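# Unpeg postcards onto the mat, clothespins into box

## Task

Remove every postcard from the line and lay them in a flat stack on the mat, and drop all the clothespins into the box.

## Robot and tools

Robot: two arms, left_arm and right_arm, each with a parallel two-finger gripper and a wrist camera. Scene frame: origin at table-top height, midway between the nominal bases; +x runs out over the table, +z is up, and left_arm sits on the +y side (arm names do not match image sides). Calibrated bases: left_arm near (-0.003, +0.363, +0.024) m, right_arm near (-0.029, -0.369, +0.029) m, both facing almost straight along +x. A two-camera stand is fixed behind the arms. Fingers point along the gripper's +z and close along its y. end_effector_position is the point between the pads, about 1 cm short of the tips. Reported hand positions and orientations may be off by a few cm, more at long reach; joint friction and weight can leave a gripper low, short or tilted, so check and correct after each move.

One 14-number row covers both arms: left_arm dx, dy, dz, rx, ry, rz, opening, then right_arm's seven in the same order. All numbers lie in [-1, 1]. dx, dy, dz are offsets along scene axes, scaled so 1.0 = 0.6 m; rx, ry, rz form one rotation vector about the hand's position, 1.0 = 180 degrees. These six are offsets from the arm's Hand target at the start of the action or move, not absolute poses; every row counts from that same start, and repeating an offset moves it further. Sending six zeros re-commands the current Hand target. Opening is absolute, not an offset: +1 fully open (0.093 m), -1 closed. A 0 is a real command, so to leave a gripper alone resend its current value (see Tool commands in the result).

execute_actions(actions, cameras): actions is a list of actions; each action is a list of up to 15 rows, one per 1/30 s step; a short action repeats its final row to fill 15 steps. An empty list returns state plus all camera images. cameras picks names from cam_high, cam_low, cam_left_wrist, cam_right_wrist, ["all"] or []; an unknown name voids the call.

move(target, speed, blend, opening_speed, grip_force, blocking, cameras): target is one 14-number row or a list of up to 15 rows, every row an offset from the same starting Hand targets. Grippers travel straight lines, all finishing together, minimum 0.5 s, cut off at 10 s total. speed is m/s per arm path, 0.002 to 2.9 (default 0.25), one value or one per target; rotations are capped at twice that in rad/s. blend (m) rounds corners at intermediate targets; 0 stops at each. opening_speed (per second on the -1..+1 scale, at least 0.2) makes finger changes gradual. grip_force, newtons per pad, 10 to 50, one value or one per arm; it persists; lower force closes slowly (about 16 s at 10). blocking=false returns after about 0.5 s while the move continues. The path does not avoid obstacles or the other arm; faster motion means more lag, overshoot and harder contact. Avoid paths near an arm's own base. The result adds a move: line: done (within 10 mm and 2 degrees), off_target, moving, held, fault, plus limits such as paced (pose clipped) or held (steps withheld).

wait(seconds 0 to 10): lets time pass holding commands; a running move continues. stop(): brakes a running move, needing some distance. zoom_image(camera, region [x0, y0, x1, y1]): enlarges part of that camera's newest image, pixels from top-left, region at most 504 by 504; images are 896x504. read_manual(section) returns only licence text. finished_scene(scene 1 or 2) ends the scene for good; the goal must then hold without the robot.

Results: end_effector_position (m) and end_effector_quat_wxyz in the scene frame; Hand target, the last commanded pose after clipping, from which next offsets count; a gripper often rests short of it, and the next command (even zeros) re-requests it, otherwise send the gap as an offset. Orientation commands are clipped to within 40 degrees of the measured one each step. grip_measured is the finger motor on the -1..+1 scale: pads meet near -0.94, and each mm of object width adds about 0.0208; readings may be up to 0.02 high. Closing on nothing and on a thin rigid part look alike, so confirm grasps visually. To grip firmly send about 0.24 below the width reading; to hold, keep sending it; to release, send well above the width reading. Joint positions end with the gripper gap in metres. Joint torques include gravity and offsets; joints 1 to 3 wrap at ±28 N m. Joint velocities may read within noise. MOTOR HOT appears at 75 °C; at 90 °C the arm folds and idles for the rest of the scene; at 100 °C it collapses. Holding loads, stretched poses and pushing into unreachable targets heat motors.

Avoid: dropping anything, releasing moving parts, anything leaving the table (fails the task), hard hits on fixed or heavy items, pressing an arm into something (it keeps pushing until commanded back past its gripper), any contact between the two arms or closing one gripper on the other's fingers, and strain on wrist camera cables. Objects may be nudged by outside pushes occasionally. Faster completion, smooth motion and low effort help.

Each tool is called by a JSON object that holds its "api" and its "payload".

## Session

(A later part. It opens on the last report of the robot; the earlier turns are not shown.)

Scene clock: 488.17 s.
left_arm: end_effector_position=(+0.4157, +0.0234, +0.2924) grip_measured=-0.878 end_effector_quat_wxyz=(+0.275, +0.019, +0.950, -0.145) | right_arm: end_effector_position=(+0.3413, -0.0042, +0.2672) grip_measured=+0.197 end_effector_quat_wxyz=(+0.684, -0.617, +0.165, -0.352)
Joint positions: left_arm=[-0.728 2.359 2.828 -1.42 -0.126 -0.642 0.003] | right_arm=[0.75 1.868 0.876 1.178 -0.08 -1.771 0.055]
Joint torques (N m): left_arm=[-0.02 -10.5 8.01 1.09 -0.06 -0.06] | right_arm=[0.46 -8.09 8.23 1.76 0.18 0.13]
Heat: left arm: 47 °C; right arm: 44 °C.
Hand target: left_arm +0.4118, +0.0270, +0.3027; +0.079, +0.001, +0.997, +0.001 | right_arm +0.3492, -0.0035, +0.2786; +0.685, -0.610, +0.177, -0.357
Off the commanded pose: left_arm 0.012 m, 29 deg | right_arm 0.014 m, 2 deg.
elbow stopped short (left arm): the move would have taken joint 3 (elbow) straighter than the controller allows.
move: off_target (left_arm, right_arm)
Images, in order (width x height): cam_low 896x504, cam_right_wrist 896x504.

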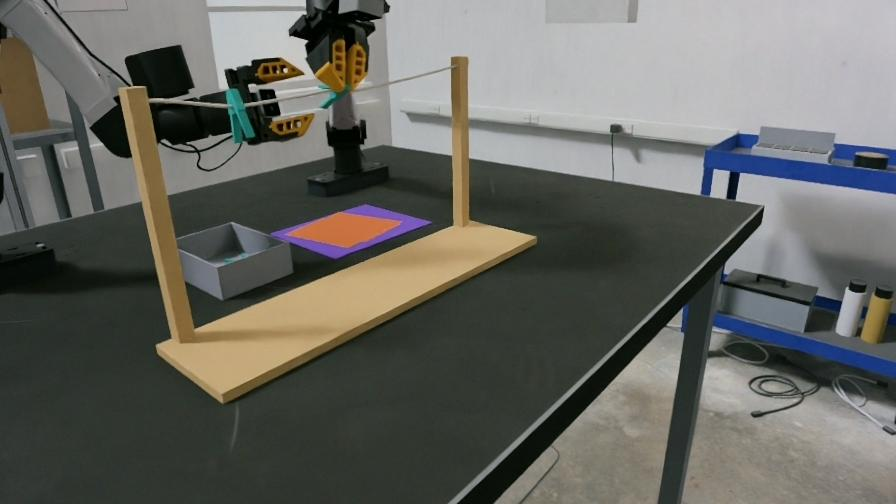

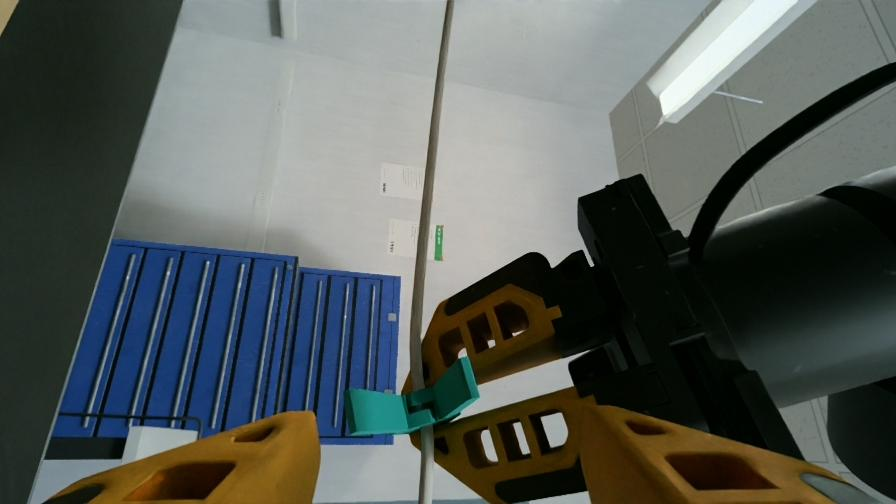

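{"api": "move", "payload": {"target": [0,0,0,0,0,0,-1,0.022,0.013,-0.022,0,0,0,0.2], "speed": 0.06, "cameras": ["cam_low","cam_right_wrist"]}}

Scene clock: 489.40 s.
left_arm: end_effector_position=(+0.4157, +0.0234, +0.2924) grip_measured=-0.878 end_effector_quat_wxyz=(+0.275, +0.019, +0.950, -0.145) | right_arm: end_effector_position=(+0.3524, +0.0059, +0.2463) grip_measured=+0.197 end_effector_quat_wxyz=(+0.674, -0.629, +0.170, -0.347)
Joint positions: left_arm=[-0.728 2.359 2.828 -1.42 -0.126 -0.642 0.003] | right_arm=[0.75 1.947 0.92 1.178 -0.078 -1.771 0.055]
Joint torques (N m): left_arm=[-0.01 -10.5 7.98 1.11 -0.05 -0.07] | right_arm=[-0.25 -8.49 8.54 2.12 0.09 0.15]
Heat: left arm: 47 °C; right arm: 44 °C.
Hand target: left_arm +0.4118, +0.0270, +0.3027; +0.079, +0.001, +0.997, +0.001 | right_arm +0.3624, +0.0043, +0.2654; +0.685, -0.610, +0.177, -0.357
Off the commanded pose: left_arm 0.012 m, 29 deg | right_arm 0.022 m, 3 deg.
elbow stopped short (left arm): the move would have taken joint 3 (elbow) straighter than the controller allows.
move: off_target (left_arm, right_arm)
Images, in order (width x height): cam_low 896x504, cam_right_wrist 896x504.

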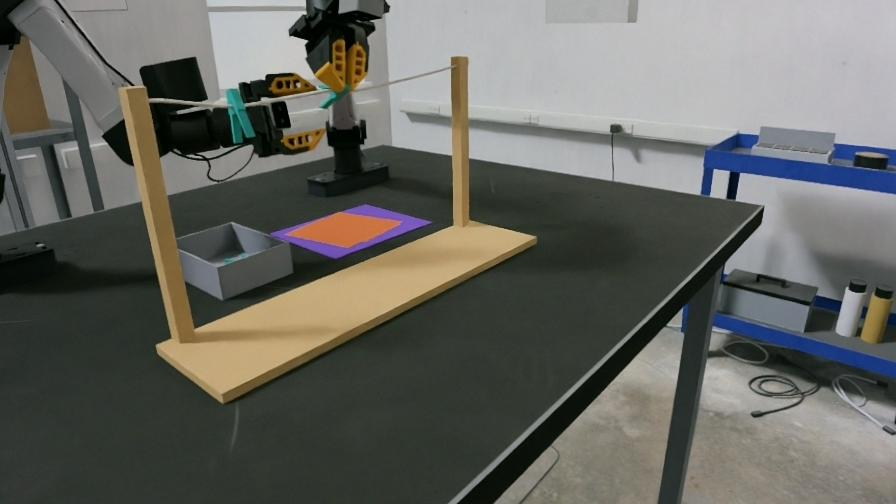

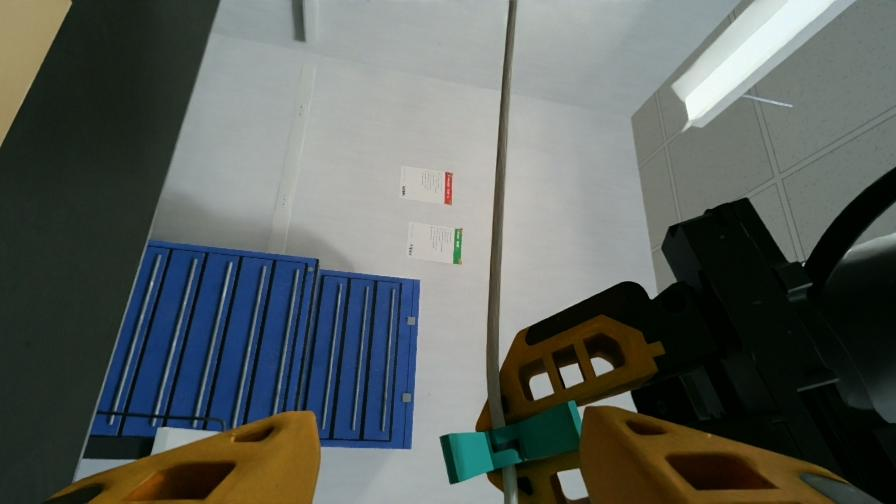

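{"api": "move", "payload": {"target": [0,0,0,0,0,0,-1,0.013,0.022,0.014,0,0,0,0.2], "speed": 0.06, "cameras": ["cam_low","cam_right_wrist"]}}

Scene clock: 490.93 s.
left_arm: end_effector_position=(+0.4157, +0.0234, +0.2924) grip_measured=-0.878 end_effector_quat_wxyz=(+0.275, +0.019, +0.950, -0.145) | right_arm: end_effector_position=(+0.3628, +0.0152, +0.2629) grip_measured=+0.197 end_effector_quat_wxyz=(+0.683, -0.617, +0.166, -0.353)
Joint positions: left_arm=[-0.728 2.359 2.828 -1.42 -0.126 -0.642 0.003] | right_arm=[0.75 1.968 1 1.153 -0.077 -1.771 0.055]
Joint torques (N m): left_arm=[-0.03 -10.47 7.98 1.11 -0.07 -0.06] | right_arm=[0.64 -8.61 8.64 1.77 0.17 0.13]
Heat: left arm: 47 °C; right arm: 44 °C.
Hand target: left_arm +0.4118, +0.0270, +0.3027; +0.079, +0.001, +0.997, +0.001 | right_arm +0.3702, +0.0175, +0.2738; +0.685, -0.610, +0.177, -0.357
Off the commanded pose: left_arm 0.012 m, 29 deg | right_arm 0.013 m, 2 deg.
elbow stopped short (left arm): the move would have taken joint 3 (elbow) straighter than the controller allows.
move: off_target (left_arm, right_arm)
Images, in order (width x height): cam_low 896x504, cam_right_wrist 896x504.

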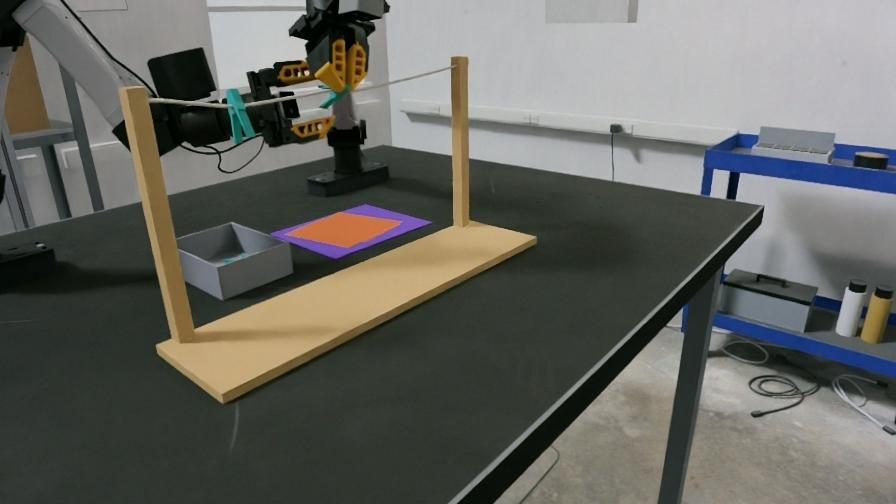

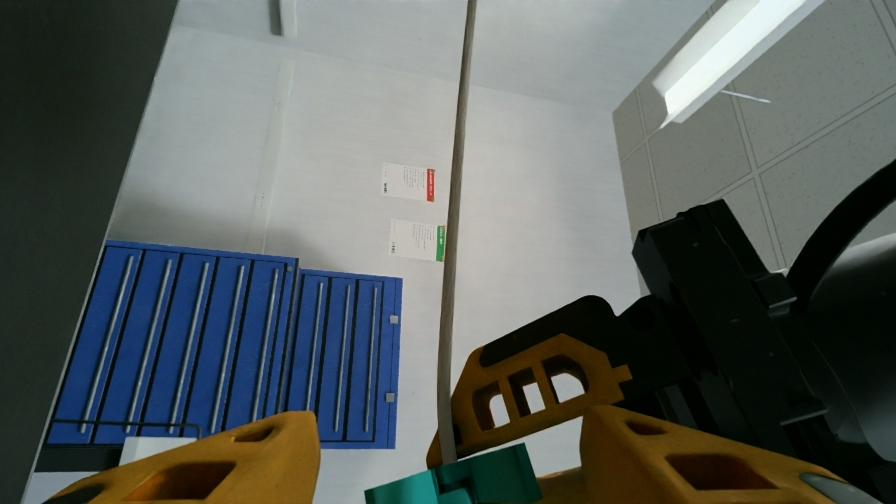

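{"api": "move", "payload": {"target": [0,0,0,0,0,0,-1,0,0,0,0,0,0,-1], "opening_speed": 1.0, "cameras": ["cam_low","cam_right_wrist"]}}

{"api": "zoom_image", "payload": {"camera": "cam_low", "region": [180, 20, 480, 180]}}

Scene clock: 492.90 s.
left_arm: end_effector_position=(+0.4173, +0.0255, +0.2926) grip_measured=-0.880 end_effector_quat_wxyz=(+0.279, +0.022, +0.950, -0.140) | right_arm: end_effector_position=(+0.3621, +0.0170, +0.2655) grip_measured=-0.751 end_effector_quat_wxyz=(+0.688, -0.614, +0.168, -0.349)
Joint positions: left_arm=[-0.726 2.359 2.828 -1.42 -0.137 -0.631 0.003] | right_arm=[0.753 1.968 1.006 1.153 -0.077 -1.758 0.009]
Joint torques (N m): left_arm=[-0.01 -10.51 7.99 1.12 -0.05 -0.07] | right_arm=[0.39 -8.66 8.16 1.77 0.18 0.1]
Heat: left arm: 47 °C; right arm: 44 °C.
Hand target: left_arm +0.4118, +0.0270, +0.3027; +0.079, +0.001, +0.997, +0.001 | right_arm +0.3702, +0.0175, +0.2738; +0.685, -0.610, +0.177, -0.357
Off the commanded pose: left_arm 0.012 m, 29 deg | right_arm 0.012 m, 1 deg.
elbow stopped short (left arm): the move would have taken joint 3 (elbow) straighter than the controller allows.
move: off_target (left_arm, right_arm)
Images, in order (width x height): cam_low 896x504, cam_right_wrist 896x504.

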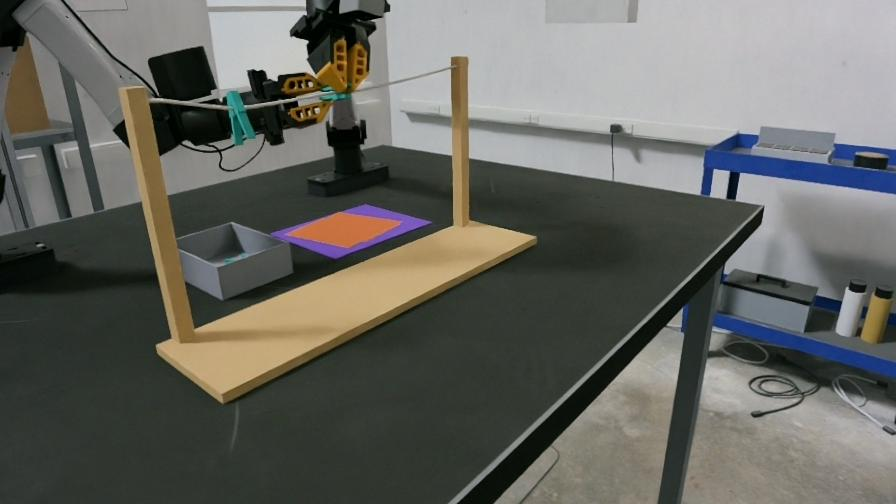

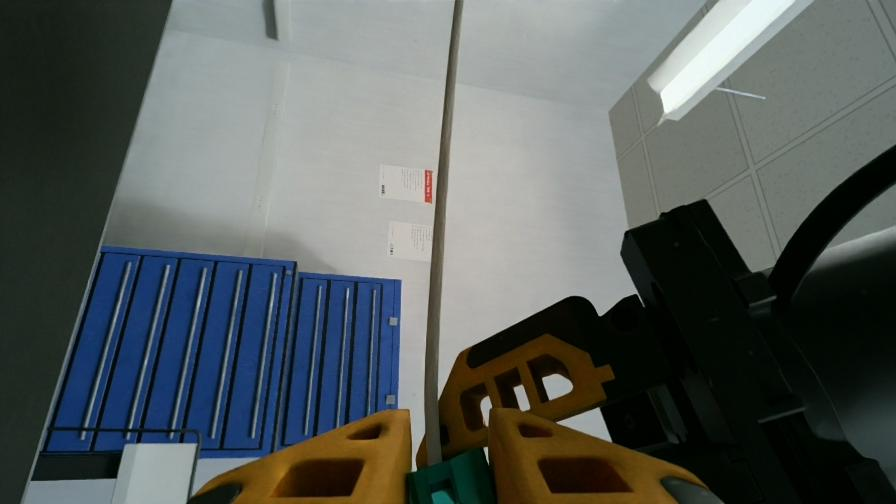

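Scaled by 1.680 from the camera's 896x504 image, which has a finer 1280x720 frame.

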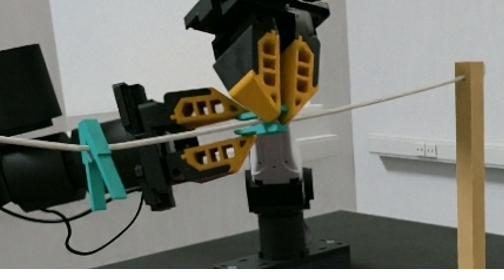

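{"api": "move", "payload": {"target": [0,0,0,0,0,0,-0.35,0,0,0,0,0,0,-1], "opening_speed": 0.6, "cameras": ["cam_right_wrist","cam_left_wrist"]}}

{"api": "move", "payload": {"target": [0,0,0,0,0,0,-0.35,-0.083,0,-0.03,0,0,0,-1], "speed": 0.08, "cameras": ["cam_low","cam_right_wrist","cam_left_wrist"]}}

Scene clock: 495.83 s.
left_arm: end_effector_position=(+0.4167, +0.0247, +0.2924) grip_measured=-0.352 end_effector_quat_wxyz=(+0.275, +0.017, +0.950, -0.145) | right_arm: end_effector_position=(+0.3622, +0.0170, +0.2648) grip_measured=-0.763 end_effector_quat_wxyz=(+0.685, -0.616, +0.166, -0.352)
Joint positions: left_arm=[-0.725 2.359 2.828 -1.42 -0.126 -0.642 0.028] | right_arm=[0.753 1.968 1.006 1.15 -0.077 -1.768 0.009]
Joint torques (N m): left_arm=[-0.2 -10.5 7.95 1.11 -0.07 -0.06] | right_arm=[0.4 -8.59 8.13 1.8 0.17 0.1]
Heat: left arm: 48 °C; right arm: 43 °C.
Hand target: left_arm +0.4118, +0.0270, +0.3027; +0.079, +0.001, +0.997, +0.001 | right_arm +0.3702, +0.0175, +0.2738; +0.685, -0.610, +0.177, -0.357
Off the commanded pose: left_arm 0.012 m, 29 deg | right_arm 0.012 m, 2 deg.
elbow stopped short (left arm): the move would have taken joint 3 (elbow) straighter than the controller allows.
move: off_target (left_arm, right_arm)
Images, in order (width x height): cam_left_wrist 896x504, cam_right_wrist 896x504.

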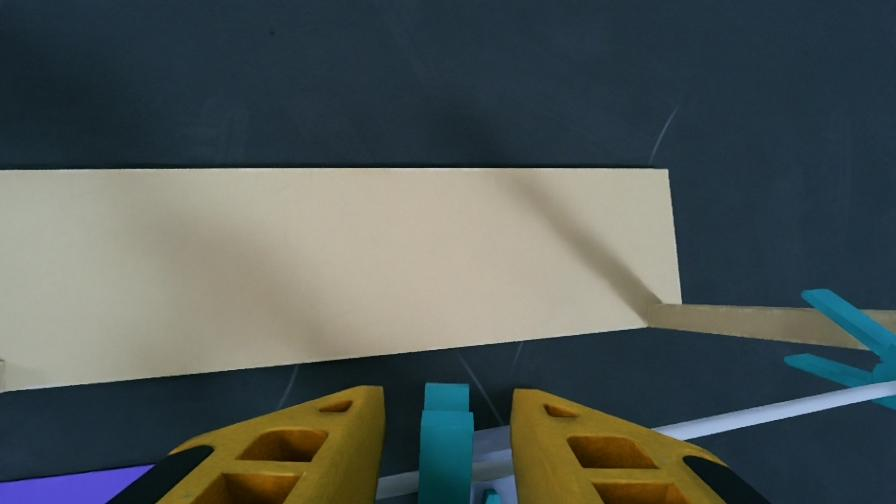

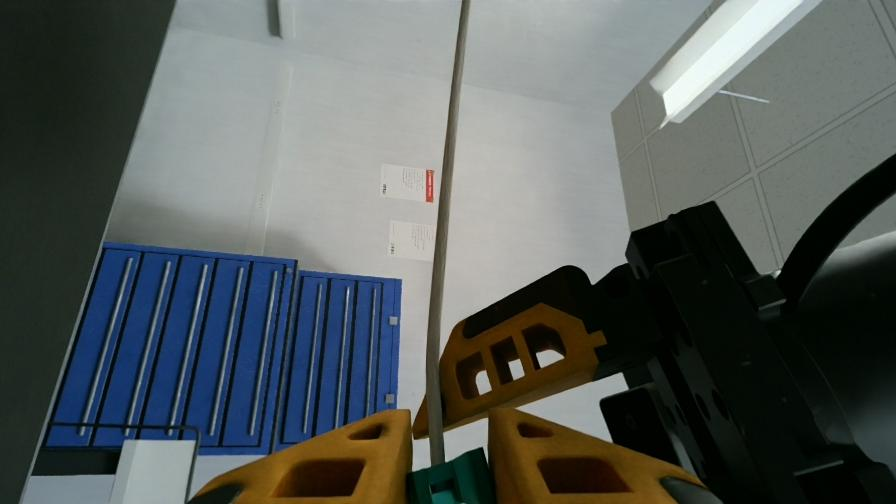

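Scene clock: 497.37 s.
left_arm: end_effector_position=(+0.4167, +0.0247, +0.2924) grip_measured=-0.352 end_effector_quat_wxyz=(+0.275, +0.017, +0.950, -0.145) | right_arm: end_effector_position=(+0.3233, +0.0248, +0.2170) grip_measured=-0.763 end_effector_quat_wxyz=(+0.654, -0.653, +0.186, -0.334)
Joint positions: left_arm=[-0.725 2.359 2.828 -1.42 -0.126 -0.642 0.028] | right_arm=[0.849 1.957 0.87 1.165 0.029 -1.768 0.009]
Joint torques (N m): left_arm=[-0.17 -10.48 7.97 1.12 -0.07 -0.07] | right_arm=[0.36 -11.51 4.26 2.93 0.17 -0.06]
Heat: left arm: 48 °C; right arm: 44 °C.
Hand target: left_arm +0.4118, +0.0270, +0.3027; +0.079, +0.001, +0.997, +0.001 | right_arm +0.3204, +0.0175, +0.2558; +0.685, -0.610, +0.177, -0.357
Off the commanded pose: left_arm 0.012 m, 29 deg | right_arm 0.040 m, 7 deg.
elbow stopped short (left arm): the move would have taken joint 3 (elbow) straighter than the controller allows.
move: off_target (left_arm, right_arm)
Images, in order (width x height): cam_low 896x504, cam_left_wrist 896x504, cam_right_wrist 896x504.

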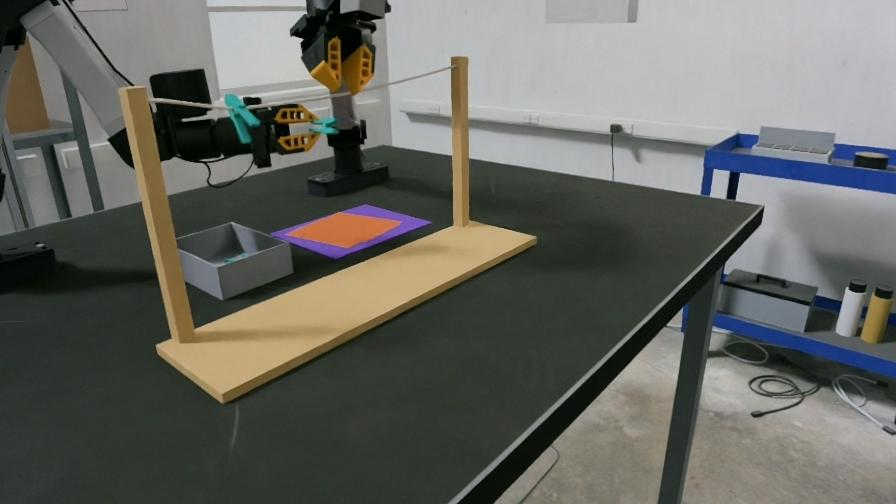

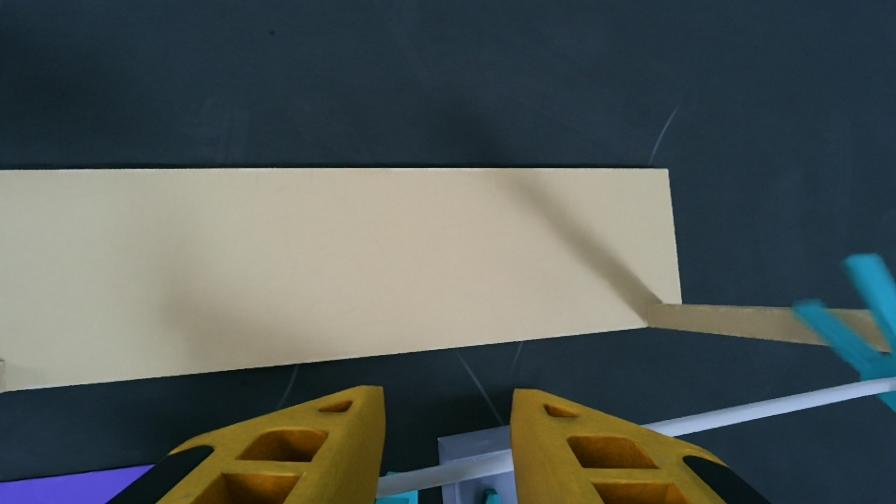

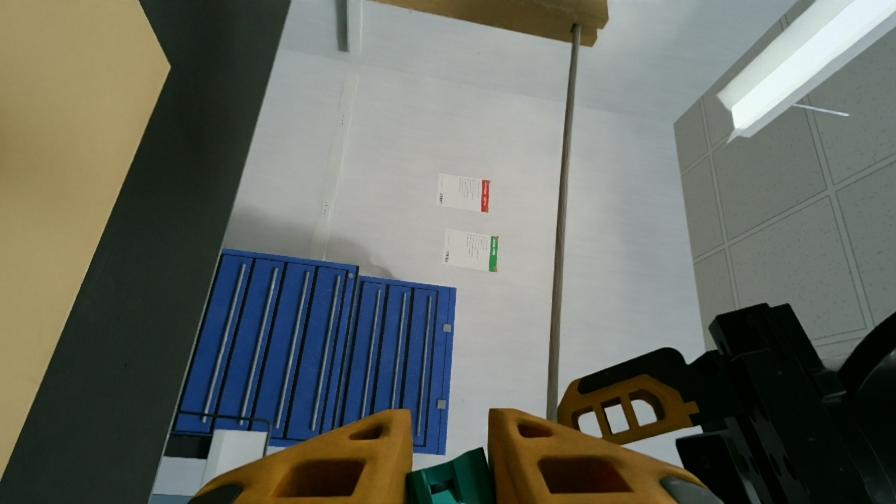

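{"api": "move", "payload": {"target": [[0,0,0.15,0,0,0,-0.35,-0.08,-0.06,-0.02,-0.08,0.05,0,-1],[-0.1,0.15,0.2,0,0,0,-0.35,-0.167,-0.173,-0.12,-0.247,0.145,0,-1]], "blend": [0.02,0], "speed": 0.22, "cameras": ["cam_right_wrist","cam_low"]}}

Scene clock: 501.13 s.
left_arm: end_effector_position=(+0.3641, +0.1080, +0.4194) grip_measured=-0.352 end_effector_quat_wxyz=(+0.350, +0.003, +0.919, -0.181) | right_arm: end_effector_position=(+0.2184, -0.0915, +0.1616) grip_measured=-0.763 end_effector_quat_wxyz=(-0.338, +0.892, -0.183, +0.239)
Joint positions: left_arm=[-0.662 2.023 2.776 -1.521 -0.126 -0.596 0.028] | right_arm=[0.888 1.299 0.753 -0.175 0.104 -1.893 0.009]
Joint torques (N m): left_arm=[0.06 -9.54 3.37 1.3 -0.07 0.27] | right_arm=[0.66 -5.44 9.96 1.57 0.2 -0.09]
Heat: left arm: 48 °C; right arm: 44 °C.
Hand target: left_arm +0.3518, +0.1170, +0.4227; +0.079, +0.001, +0.997, +0.001 | right_arm +0.2202, -0.0863, +0.1838; -0.349, +0.885, -0.177, +0.253
Off the commanded pose: left_arm 0.016 m, 39 deg | right_arm 0.023 m, 2 deg.
elbow stopped short (left arm): the move would have taken joint 3 (elbow) straighter than the controller allows.
joint sent to its limit (left arm) — joint 4 (wrist pitch), lower limit. The joint targets are off in position and orientation.
move: off_target (left_arm, right_arm); limits=paced
Images, in order (width x height): cam_low 896x504, cam_right_wrist 896x504.

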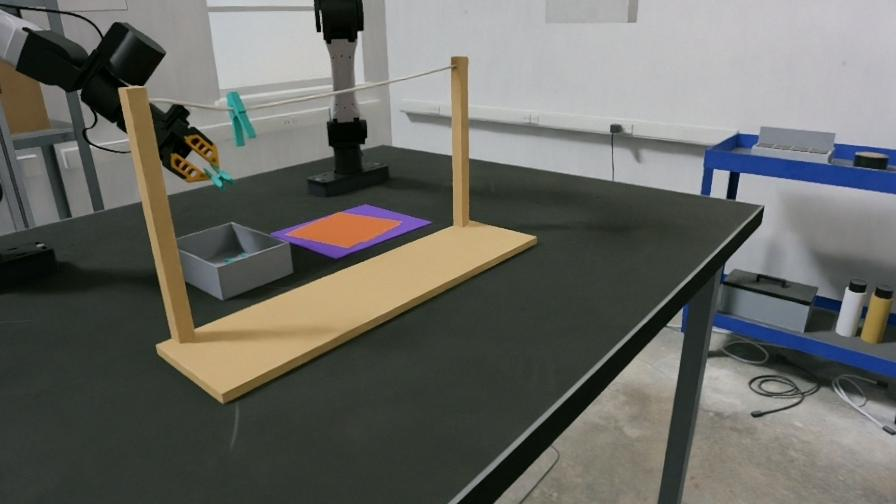

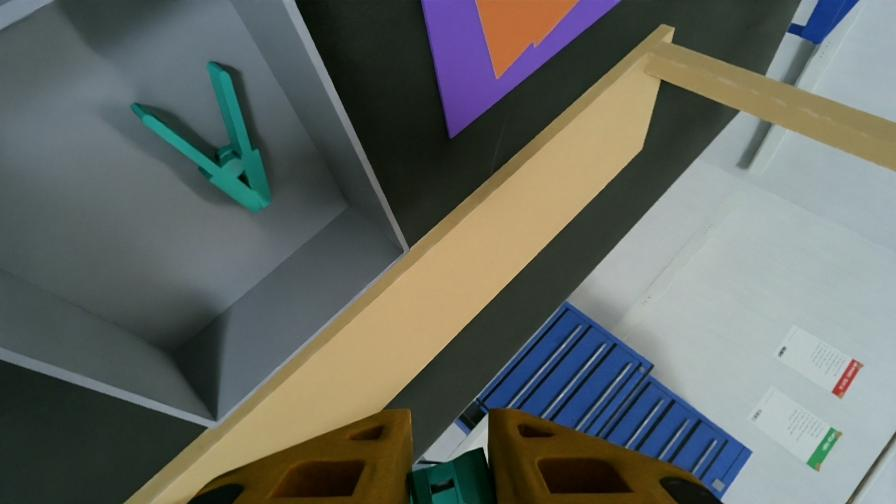

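{"api": "move", "payload": {"target": [[0,0,0,0,0,0,-0.35,-0.035,0,-0.08,0,0,0,-1],[0,0,0,0,0,0,-0.35,-0.035,0,-0.175,0,0,0,-1]], "blend": 0.02, "speed": 0.12, "cameras": ["cam_right_wrist","cam_low"]}}

{"api": "zoom_image", "payload": {"camera": "cam_low", "region": [130, 80, 350, 320]}}

Scene clock: 503.07 s.
left_arm: end_effector_position=(+0.3641, +0.1080, +0.4194) grip_measured=-0.352 end_effector_quat_wxyz=(+0.350, +0.004, +0.919, -0.181) | right_arm: end_effector_position=(+0.1922, -0.0901, +0.0701) grip_measured=-0.763 end_effector_quat_wxyz=(-0.329, +0.899, -0.164, +0.237)
Joint positions: left_arm=[-0.662 2.023 2.776 -1.521 -0.126 -0.594 0.028] | right_arm=[0.971 1.471 0.482 0.242 0.153 -1.875 0.009]
Joint torques (N m): left_arm=[0.05 -9.58 3.28 1.29 -0.06 0.26] | right_arm=[0.59 -4.08 4.16 2.42 0.19 0.17]
Heat: left arm: 48 °C; right arm: 44 °C.
Hand target: left_arm +0.3518, +0.1170, +0.4227; +0.079, +0.001, +0.997, +0.001 | right_arm +0.1992, -0.0863, +0.0788; -0.349, +0.885, -0.177, +0.253
Off the commanded pose: left_arm 0.016 m, 39 deg | right_arm 0.012 m, 4 deg.
joint sent to its limit (left arm) — joint 4 (wrist pitch), lower limit. The joint targets are off in position and orientation.
move: off_target (left_arm, right_arm)
Images, in order (width x height): cam_low 896x504, cam_right_wrist 896x504.

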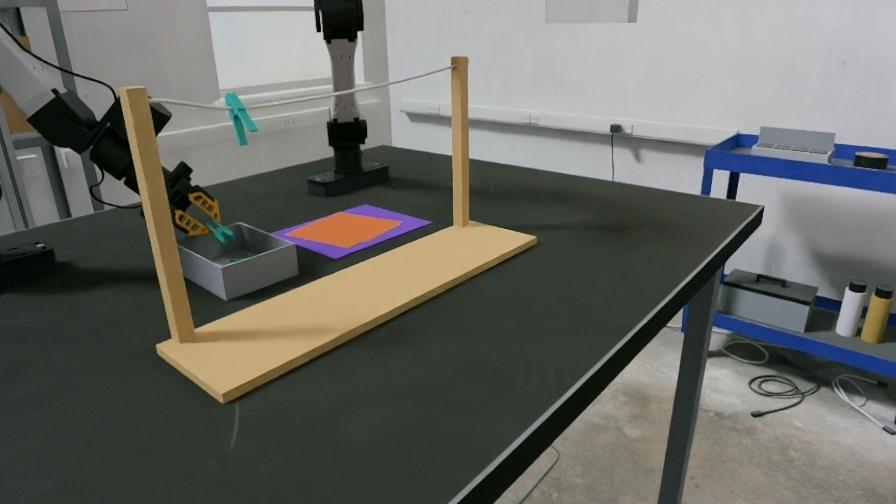

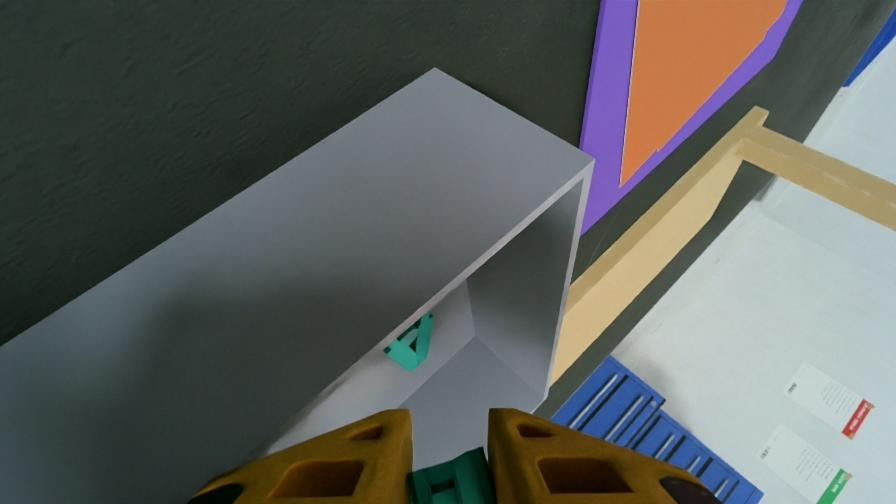

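Scaled by 2.100 from the camera's 896x504 image, which has a finer 1280x720 frame.

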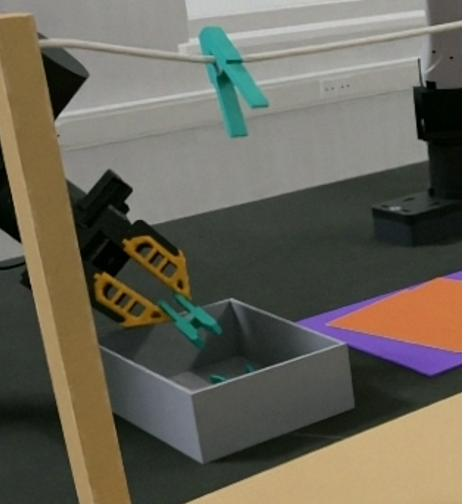

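{"api": "move", "payload": {"target": [[0,0,0,0,0,0,-0.35,0.0,0,0.06,0,0,0,-1],[0,0,0,0,0,0,-0.35,0.045,0.0,0.06,0,0,0,-1],[0,0,0,0,0,0,-0.35,0.045,-0.005,-0.01,0,0,0,-1]], "blend": [0.01,0.01,0], "speed": 0.12}}

{"api": "move", "payload": {"target": [0,0,0,0,0,0,-0.35,0,0,0,0,0,0,0.2], "opening_speed": 1.5, "cameras": ["cam_right_wrist","cam_low"]}}

{"api": "zoom_image", "payload": {"camera": "cam_low", "region": [130, 80, 350, 320]}}

Scene clock: 505.17 s.
left_arm: end_effector_position=(+0.3641, +0.1080, +0.4194) grip_measured=-0.352 end_effector_quat_wxyz=(+0.350, +0.004, +0.919, -0.181) | right_arm: end_effector_position=(+0.2211, -0.0976, +0.0625) grip_measured=-0.763 end_effector_quat_wxyz=(-0.321, +0.897, -0.184, +0.243)
Joint positions: left_arm=[-0.662 2.023 2.776 -1.521 -0.126 -0.594 0.028] | right_arm=[0.878 1.551 0.515 0.288 0.117 -1.909 0.009]
Joint torques (N m): left_arm=[0.1 -9.52 3.26 1.28 -0.05 0.26] | right_arm=[-0.24 -4.57 4.12 2.5 -0.2 -0.09]
Heat: left arm: 48 °C; right arm: 44 °C.
Hand target: left_arm +0.3518, +0.1170, +0.4227; +0.079, +0.001, +0.997, +0.001 | right_arm +0.2262, -0.0893, +0.0728; -0.349, +0.885, -0.177, +0.253
Off the commanded pose: left_arm 0.016 m, 39 deg | right_arm 0.014 m, 4 deg.
joint sent to its limit (left arm) — joint 4 (wrist pitch), lower limit. The joint targets are off in position and orientation.
move: off_target (left_arm, right_arm)

Scene clock: 506.50 s.
left_arm: end_effector_position=(+0.3641, +0.1080, +0.4194) grip_measured=-0.352 end_effector_quat_wxyz=(+0.350, +0.004, +0.919, -0.181) | right_arm: end_effector_position=(+0.2240, -0.0919, +0.0696) grip_measured=+0.197 end_effector_quat_wxyz=(-0.335, +0.889, -0.181, +0.255)
Joint positions: left_arm=[-0.662 2.023 2.776 -1.521 -0.126 -0.594 0.028] | right_arm=[0.887 1.551 0.515 0.326 0.129 -1.91 0.055]
Joint torques (N m): left_arm=[0.08 -9.57 3.33 1.29 -0.06 0.27] | right_arm=[-0.32 -4.44 4.15 2.2 -0.19 -0.07]
Heat: left arm: 48 °C; right arm: 44 °C.
Hand target: left_arm +0.3518, +0.1170, +0.4227; +0.079, +0.001, +0.997, +0.001 | right_arm +0.2262, -0.0893, +0.0728; -0.349, +0.885, -0.177, +0.253
Off the commanded pose: left_arm 0.016 m, 39 deg | right_arm 0.005 m, 2 deg.
joint sent to its limit (left arm) — joint 4 (wrist pitch), lower limit. The joint targets are off in position and orientation.
move: off_target (left_arm)
Images, in order (width x height): cam_low 896x504, cam_right_wrist 896x504.

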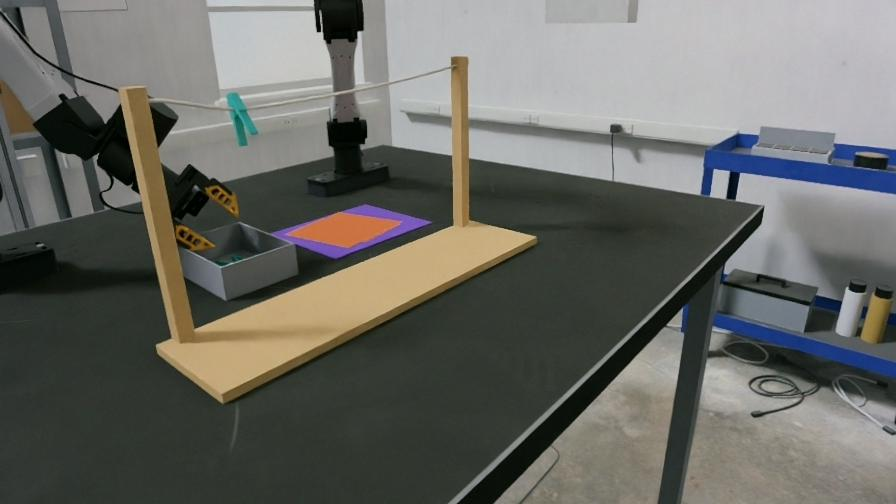

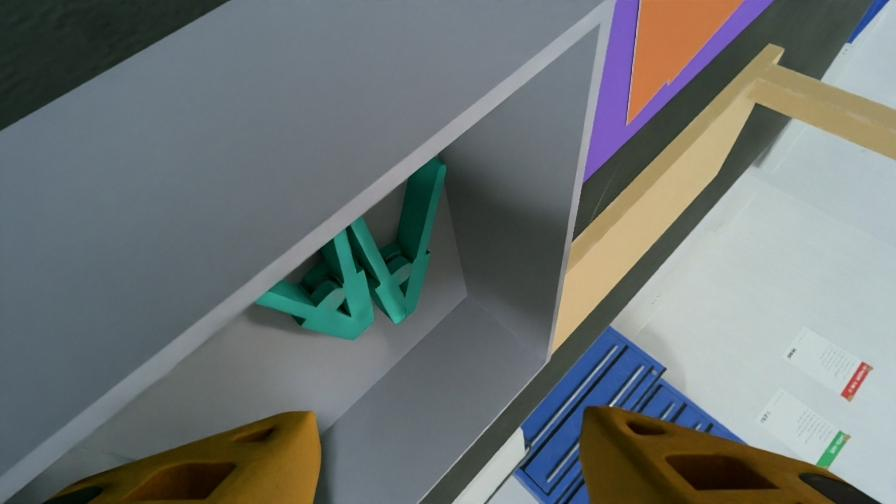

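Scaled by 2.100 from the camera's 896x504 image, which has a finer 1280x720 frame.

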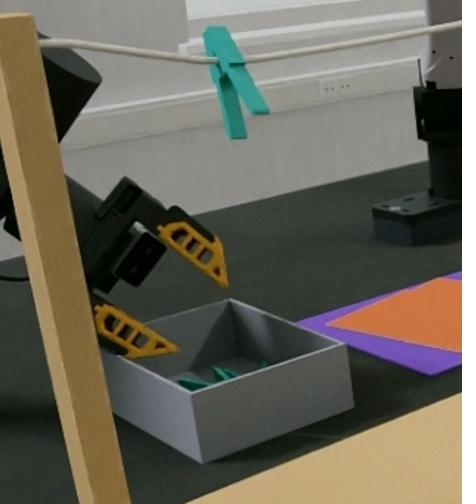

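{"api": "move", "payload": {"target": [[-0.1,0.05,0.0,0,-0.1,0,-0.35,-0.05,-0.05,0.3,0.2,0.02,-0.08,0.2],[-0.2,0.1,-0.05,0,-0.3,0,-0.35,-0.127,-0.218,0.41,0.45,0.04,-0.19,0.2],[-0.253,0.138,-0.105,0,-0.52,0,0.2,0.14,-0.061,0.437,0.689,0.065,-0.289,0.2]], "blend": [0.03,0.03,0], "speed": 0.25, "cameras": ["all"]}}

Scene clock: 515.70 s.
left_arm: end_effector_position=(+0.1996, +0.1962, +0.3550) grip_measured=+0.198 end_effector_quat_wxyz=(+0.770, +0.015, +0.638, +0.016) | right_arm: end_effector_position=(+0.3067, -0.1203, +0.3069) grip_measured=+0.198 end_effector_quat_wxyz=(+0.759, -0.051, +0.648, -0.026)
Joint positions: left_arm=[-1.36 0.999 0.417 1.297 -1.283 0.737 0.055] | right_arm=[0.957 1.556 0.707 1.099 0.9 -0.312 0.055]
Joint torques (N m): left_arm=[0.16 -0.61 4.66 1.57 0.71 0.18] | right_arm=[-0.29 -5.33 8.83 2.42 0.1 0.17]
Heat: left arm: 46 °C; right arm: 45 °C.
Hand target: left_arm +0.2000, +0.1998, +0.3597; +0.781, +0.000, +0.625, +0.001 | right_arm +0.3102, -0.1259, +0.3350; +0.780, +0.000, +0.626, +0.000
Off the commanded pose: left_arm 0.006 m, 3 deg | right_arm 0.029 m, 7 deg.
move: off_target (left_arm, right_arm); target 3's new opening was sent with left_arm's hand 0.006 m and 3 deg from that target

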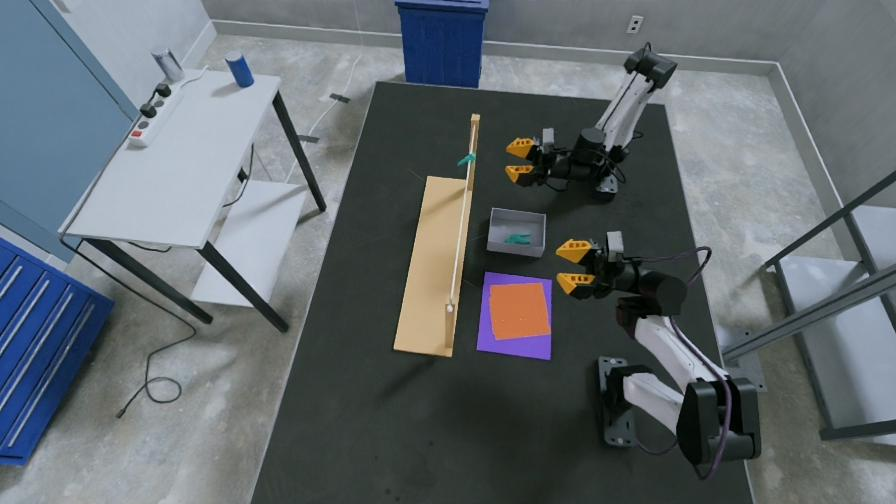

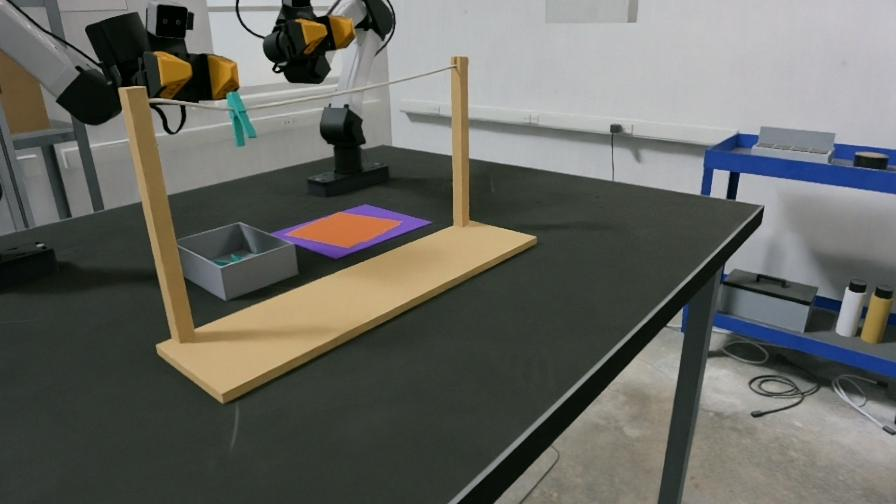

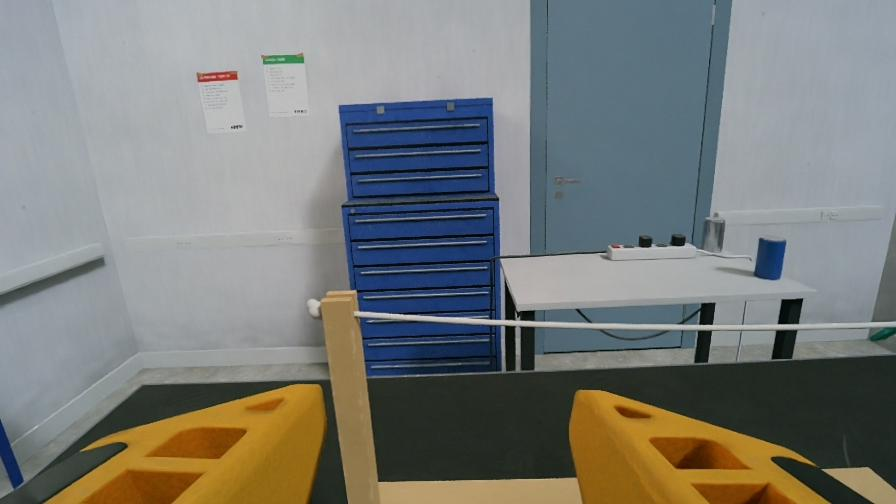

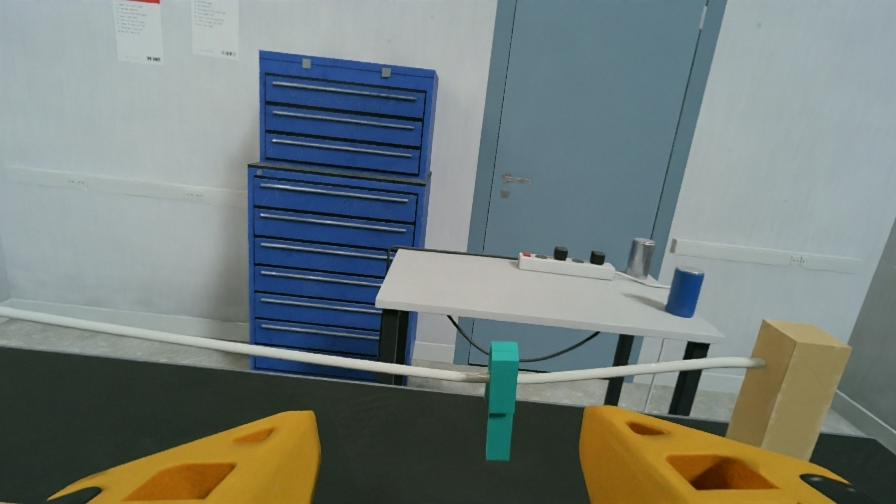

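{"api": "move", "payload": {"target": [0,0,0,0,0,0,0.2,0.1,-0.04,0.0,0.036,0,-0.011,0.2], "speed": 0.12, "cameras": ["cam_low","cam_right_wrist"]}}

Scene clock: 517.63 s.
left_arm: end_effector_position=(+0.1996, +0.1962, +0.3550) grip_measured=+0.198 end_effector_quat_wxyz=(+0.770, +0.015, +0.638, +0.016) | right_arm: end_effector_position=(+0.3678, -0.1580, +0.3159) grip_measured=+0.198 end_effector_quat_wxyz=(+0.768, +0.048, +0.639, -0.007)
Joint positions: left_arm=[-1.36 0.999 0.417 1.297 -1.283 0.737 0.055] | right_arm=[0.769 1.652 0.824 1.099 0.836 -0.138 0.055]
Joint torques (N m): left_arm=[0.16 -0.55 4.68 1.57 0.71 0.17] | right_arm=[-0.06 -6.2 8.9 1.79 -0.36 0.16]
Heat: left arm: 45 °C; right arm: 44 °C.
Hand target: left_arm +0.2000, +0.1998, +0.3597; +0.781, +0.000, +0.625, +0.001 | right_arm +0.3702, -0.1499, +0.3350; +0.779, +0.055, +0.624, +0.021
Off the commanded pose: left_arm 0.006 m, 3 deg | right_arm 0.021 m, 4 deg.
move: off_target (left_arm, right_arm)
Images, in order (width x height): cam_low 896x504, cam_right_wrist 896x504.

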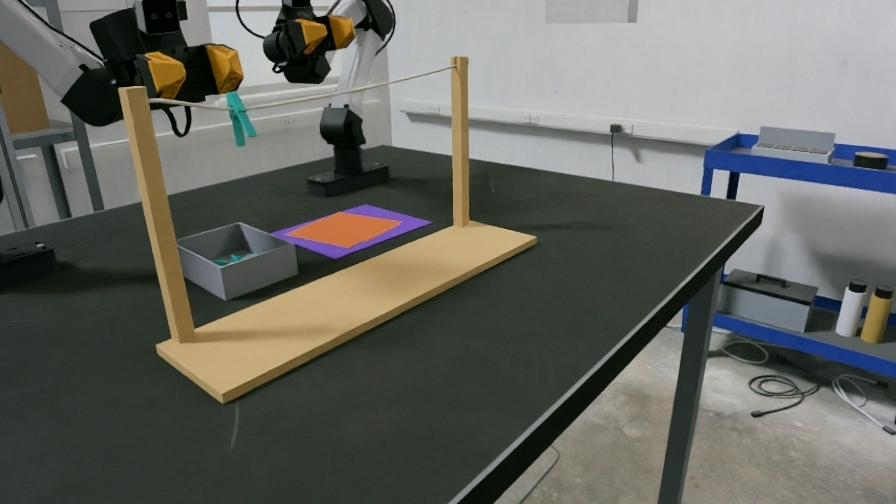

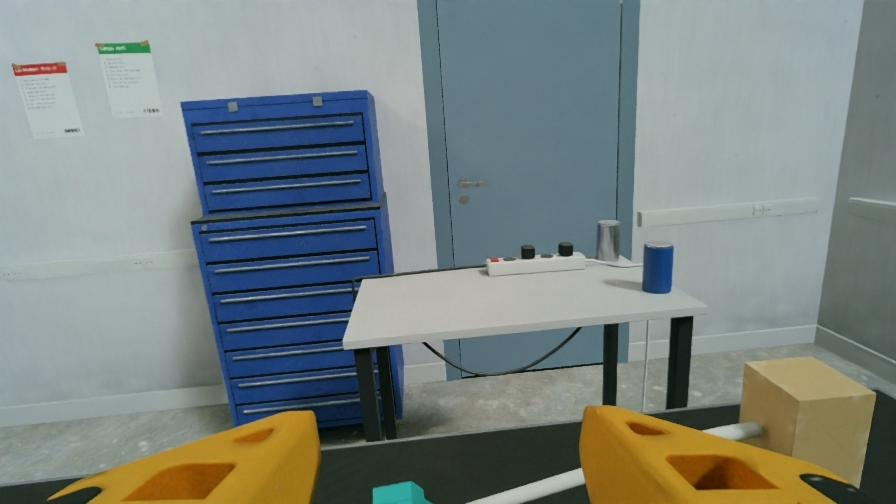

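{"api": "move", "payload": {"target": [0,0,0,0,0,0,0.2,0.005,0.02,-0.035,-0.021,0,0.023,0.2], "speed": 0.1, "cameras": ["cam_low","cam_right_wrist"]}}

Scene clock: 519.40 s.
left_arm: end_effector_position=(+0.1996, +0.1962, +0.3550) grip_measured=+0.198 end_effector_quat_wxyz=(+0.770, +0.015, +0.638, +0.016) | right_arm: end_effector_position=(+0.3733, -0.1372, +0.2993) grip_measured=+0.198 end_effector_quat_wxyz=(+0.763, +0.000, +0.646, +0.012)
Joint positions: left_arm=[-1.36 0.999 0.417 1.297 -1.283 0.737 0.055] | right_arm=[0.769 1.698 0.824 1.099 0.742 -0.138 0.055]
Joint torques (N m): left_arm=[0.13 -0.59 4.7 1.58 0.71 0.17] | right_arm=[-0.28 -6.61 5.53 2.42 -0.32 -0.08]
Heat: left arm: 45 °C; right arm: 44 °C.
Hand target: left_arm +0.2000, +0.1998, +0.3597; +0.781, +0.000, +0.625, +0.001 | right_arm +0.3732, -0.1379, +0.3140; +0.779, +0.006, +0.626, +0.029
Off the commanded pose: left_arm 0.006 m, 3 deg | right_arm 0.015 m, 4 deg.
move: off_target (left_arm, right_arm)
Images, in order (width x height): cam_low 896x504, cam_right_wrist 896x504.

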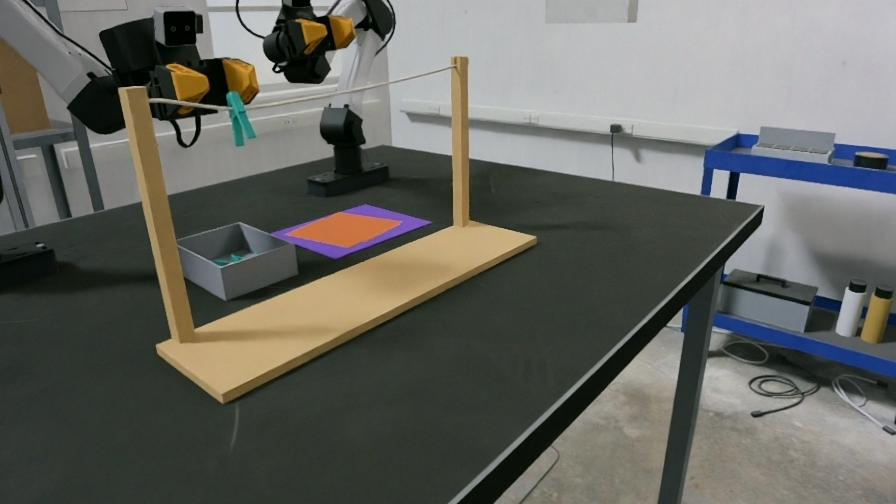

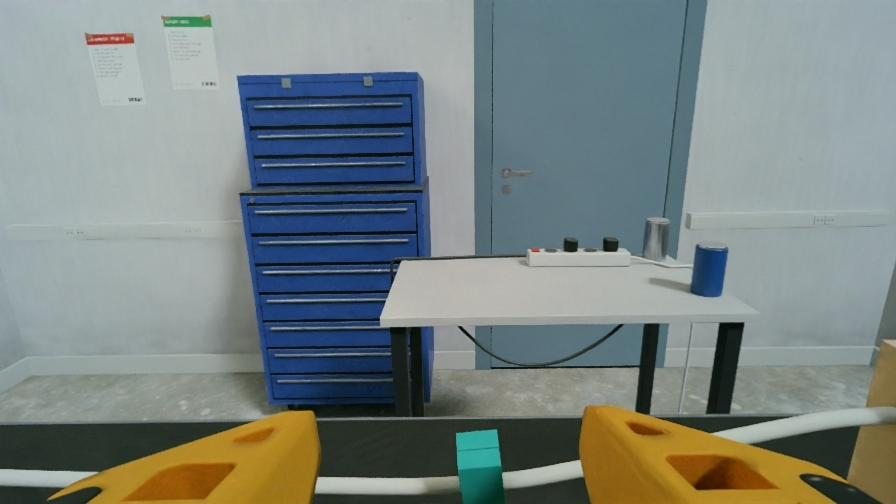

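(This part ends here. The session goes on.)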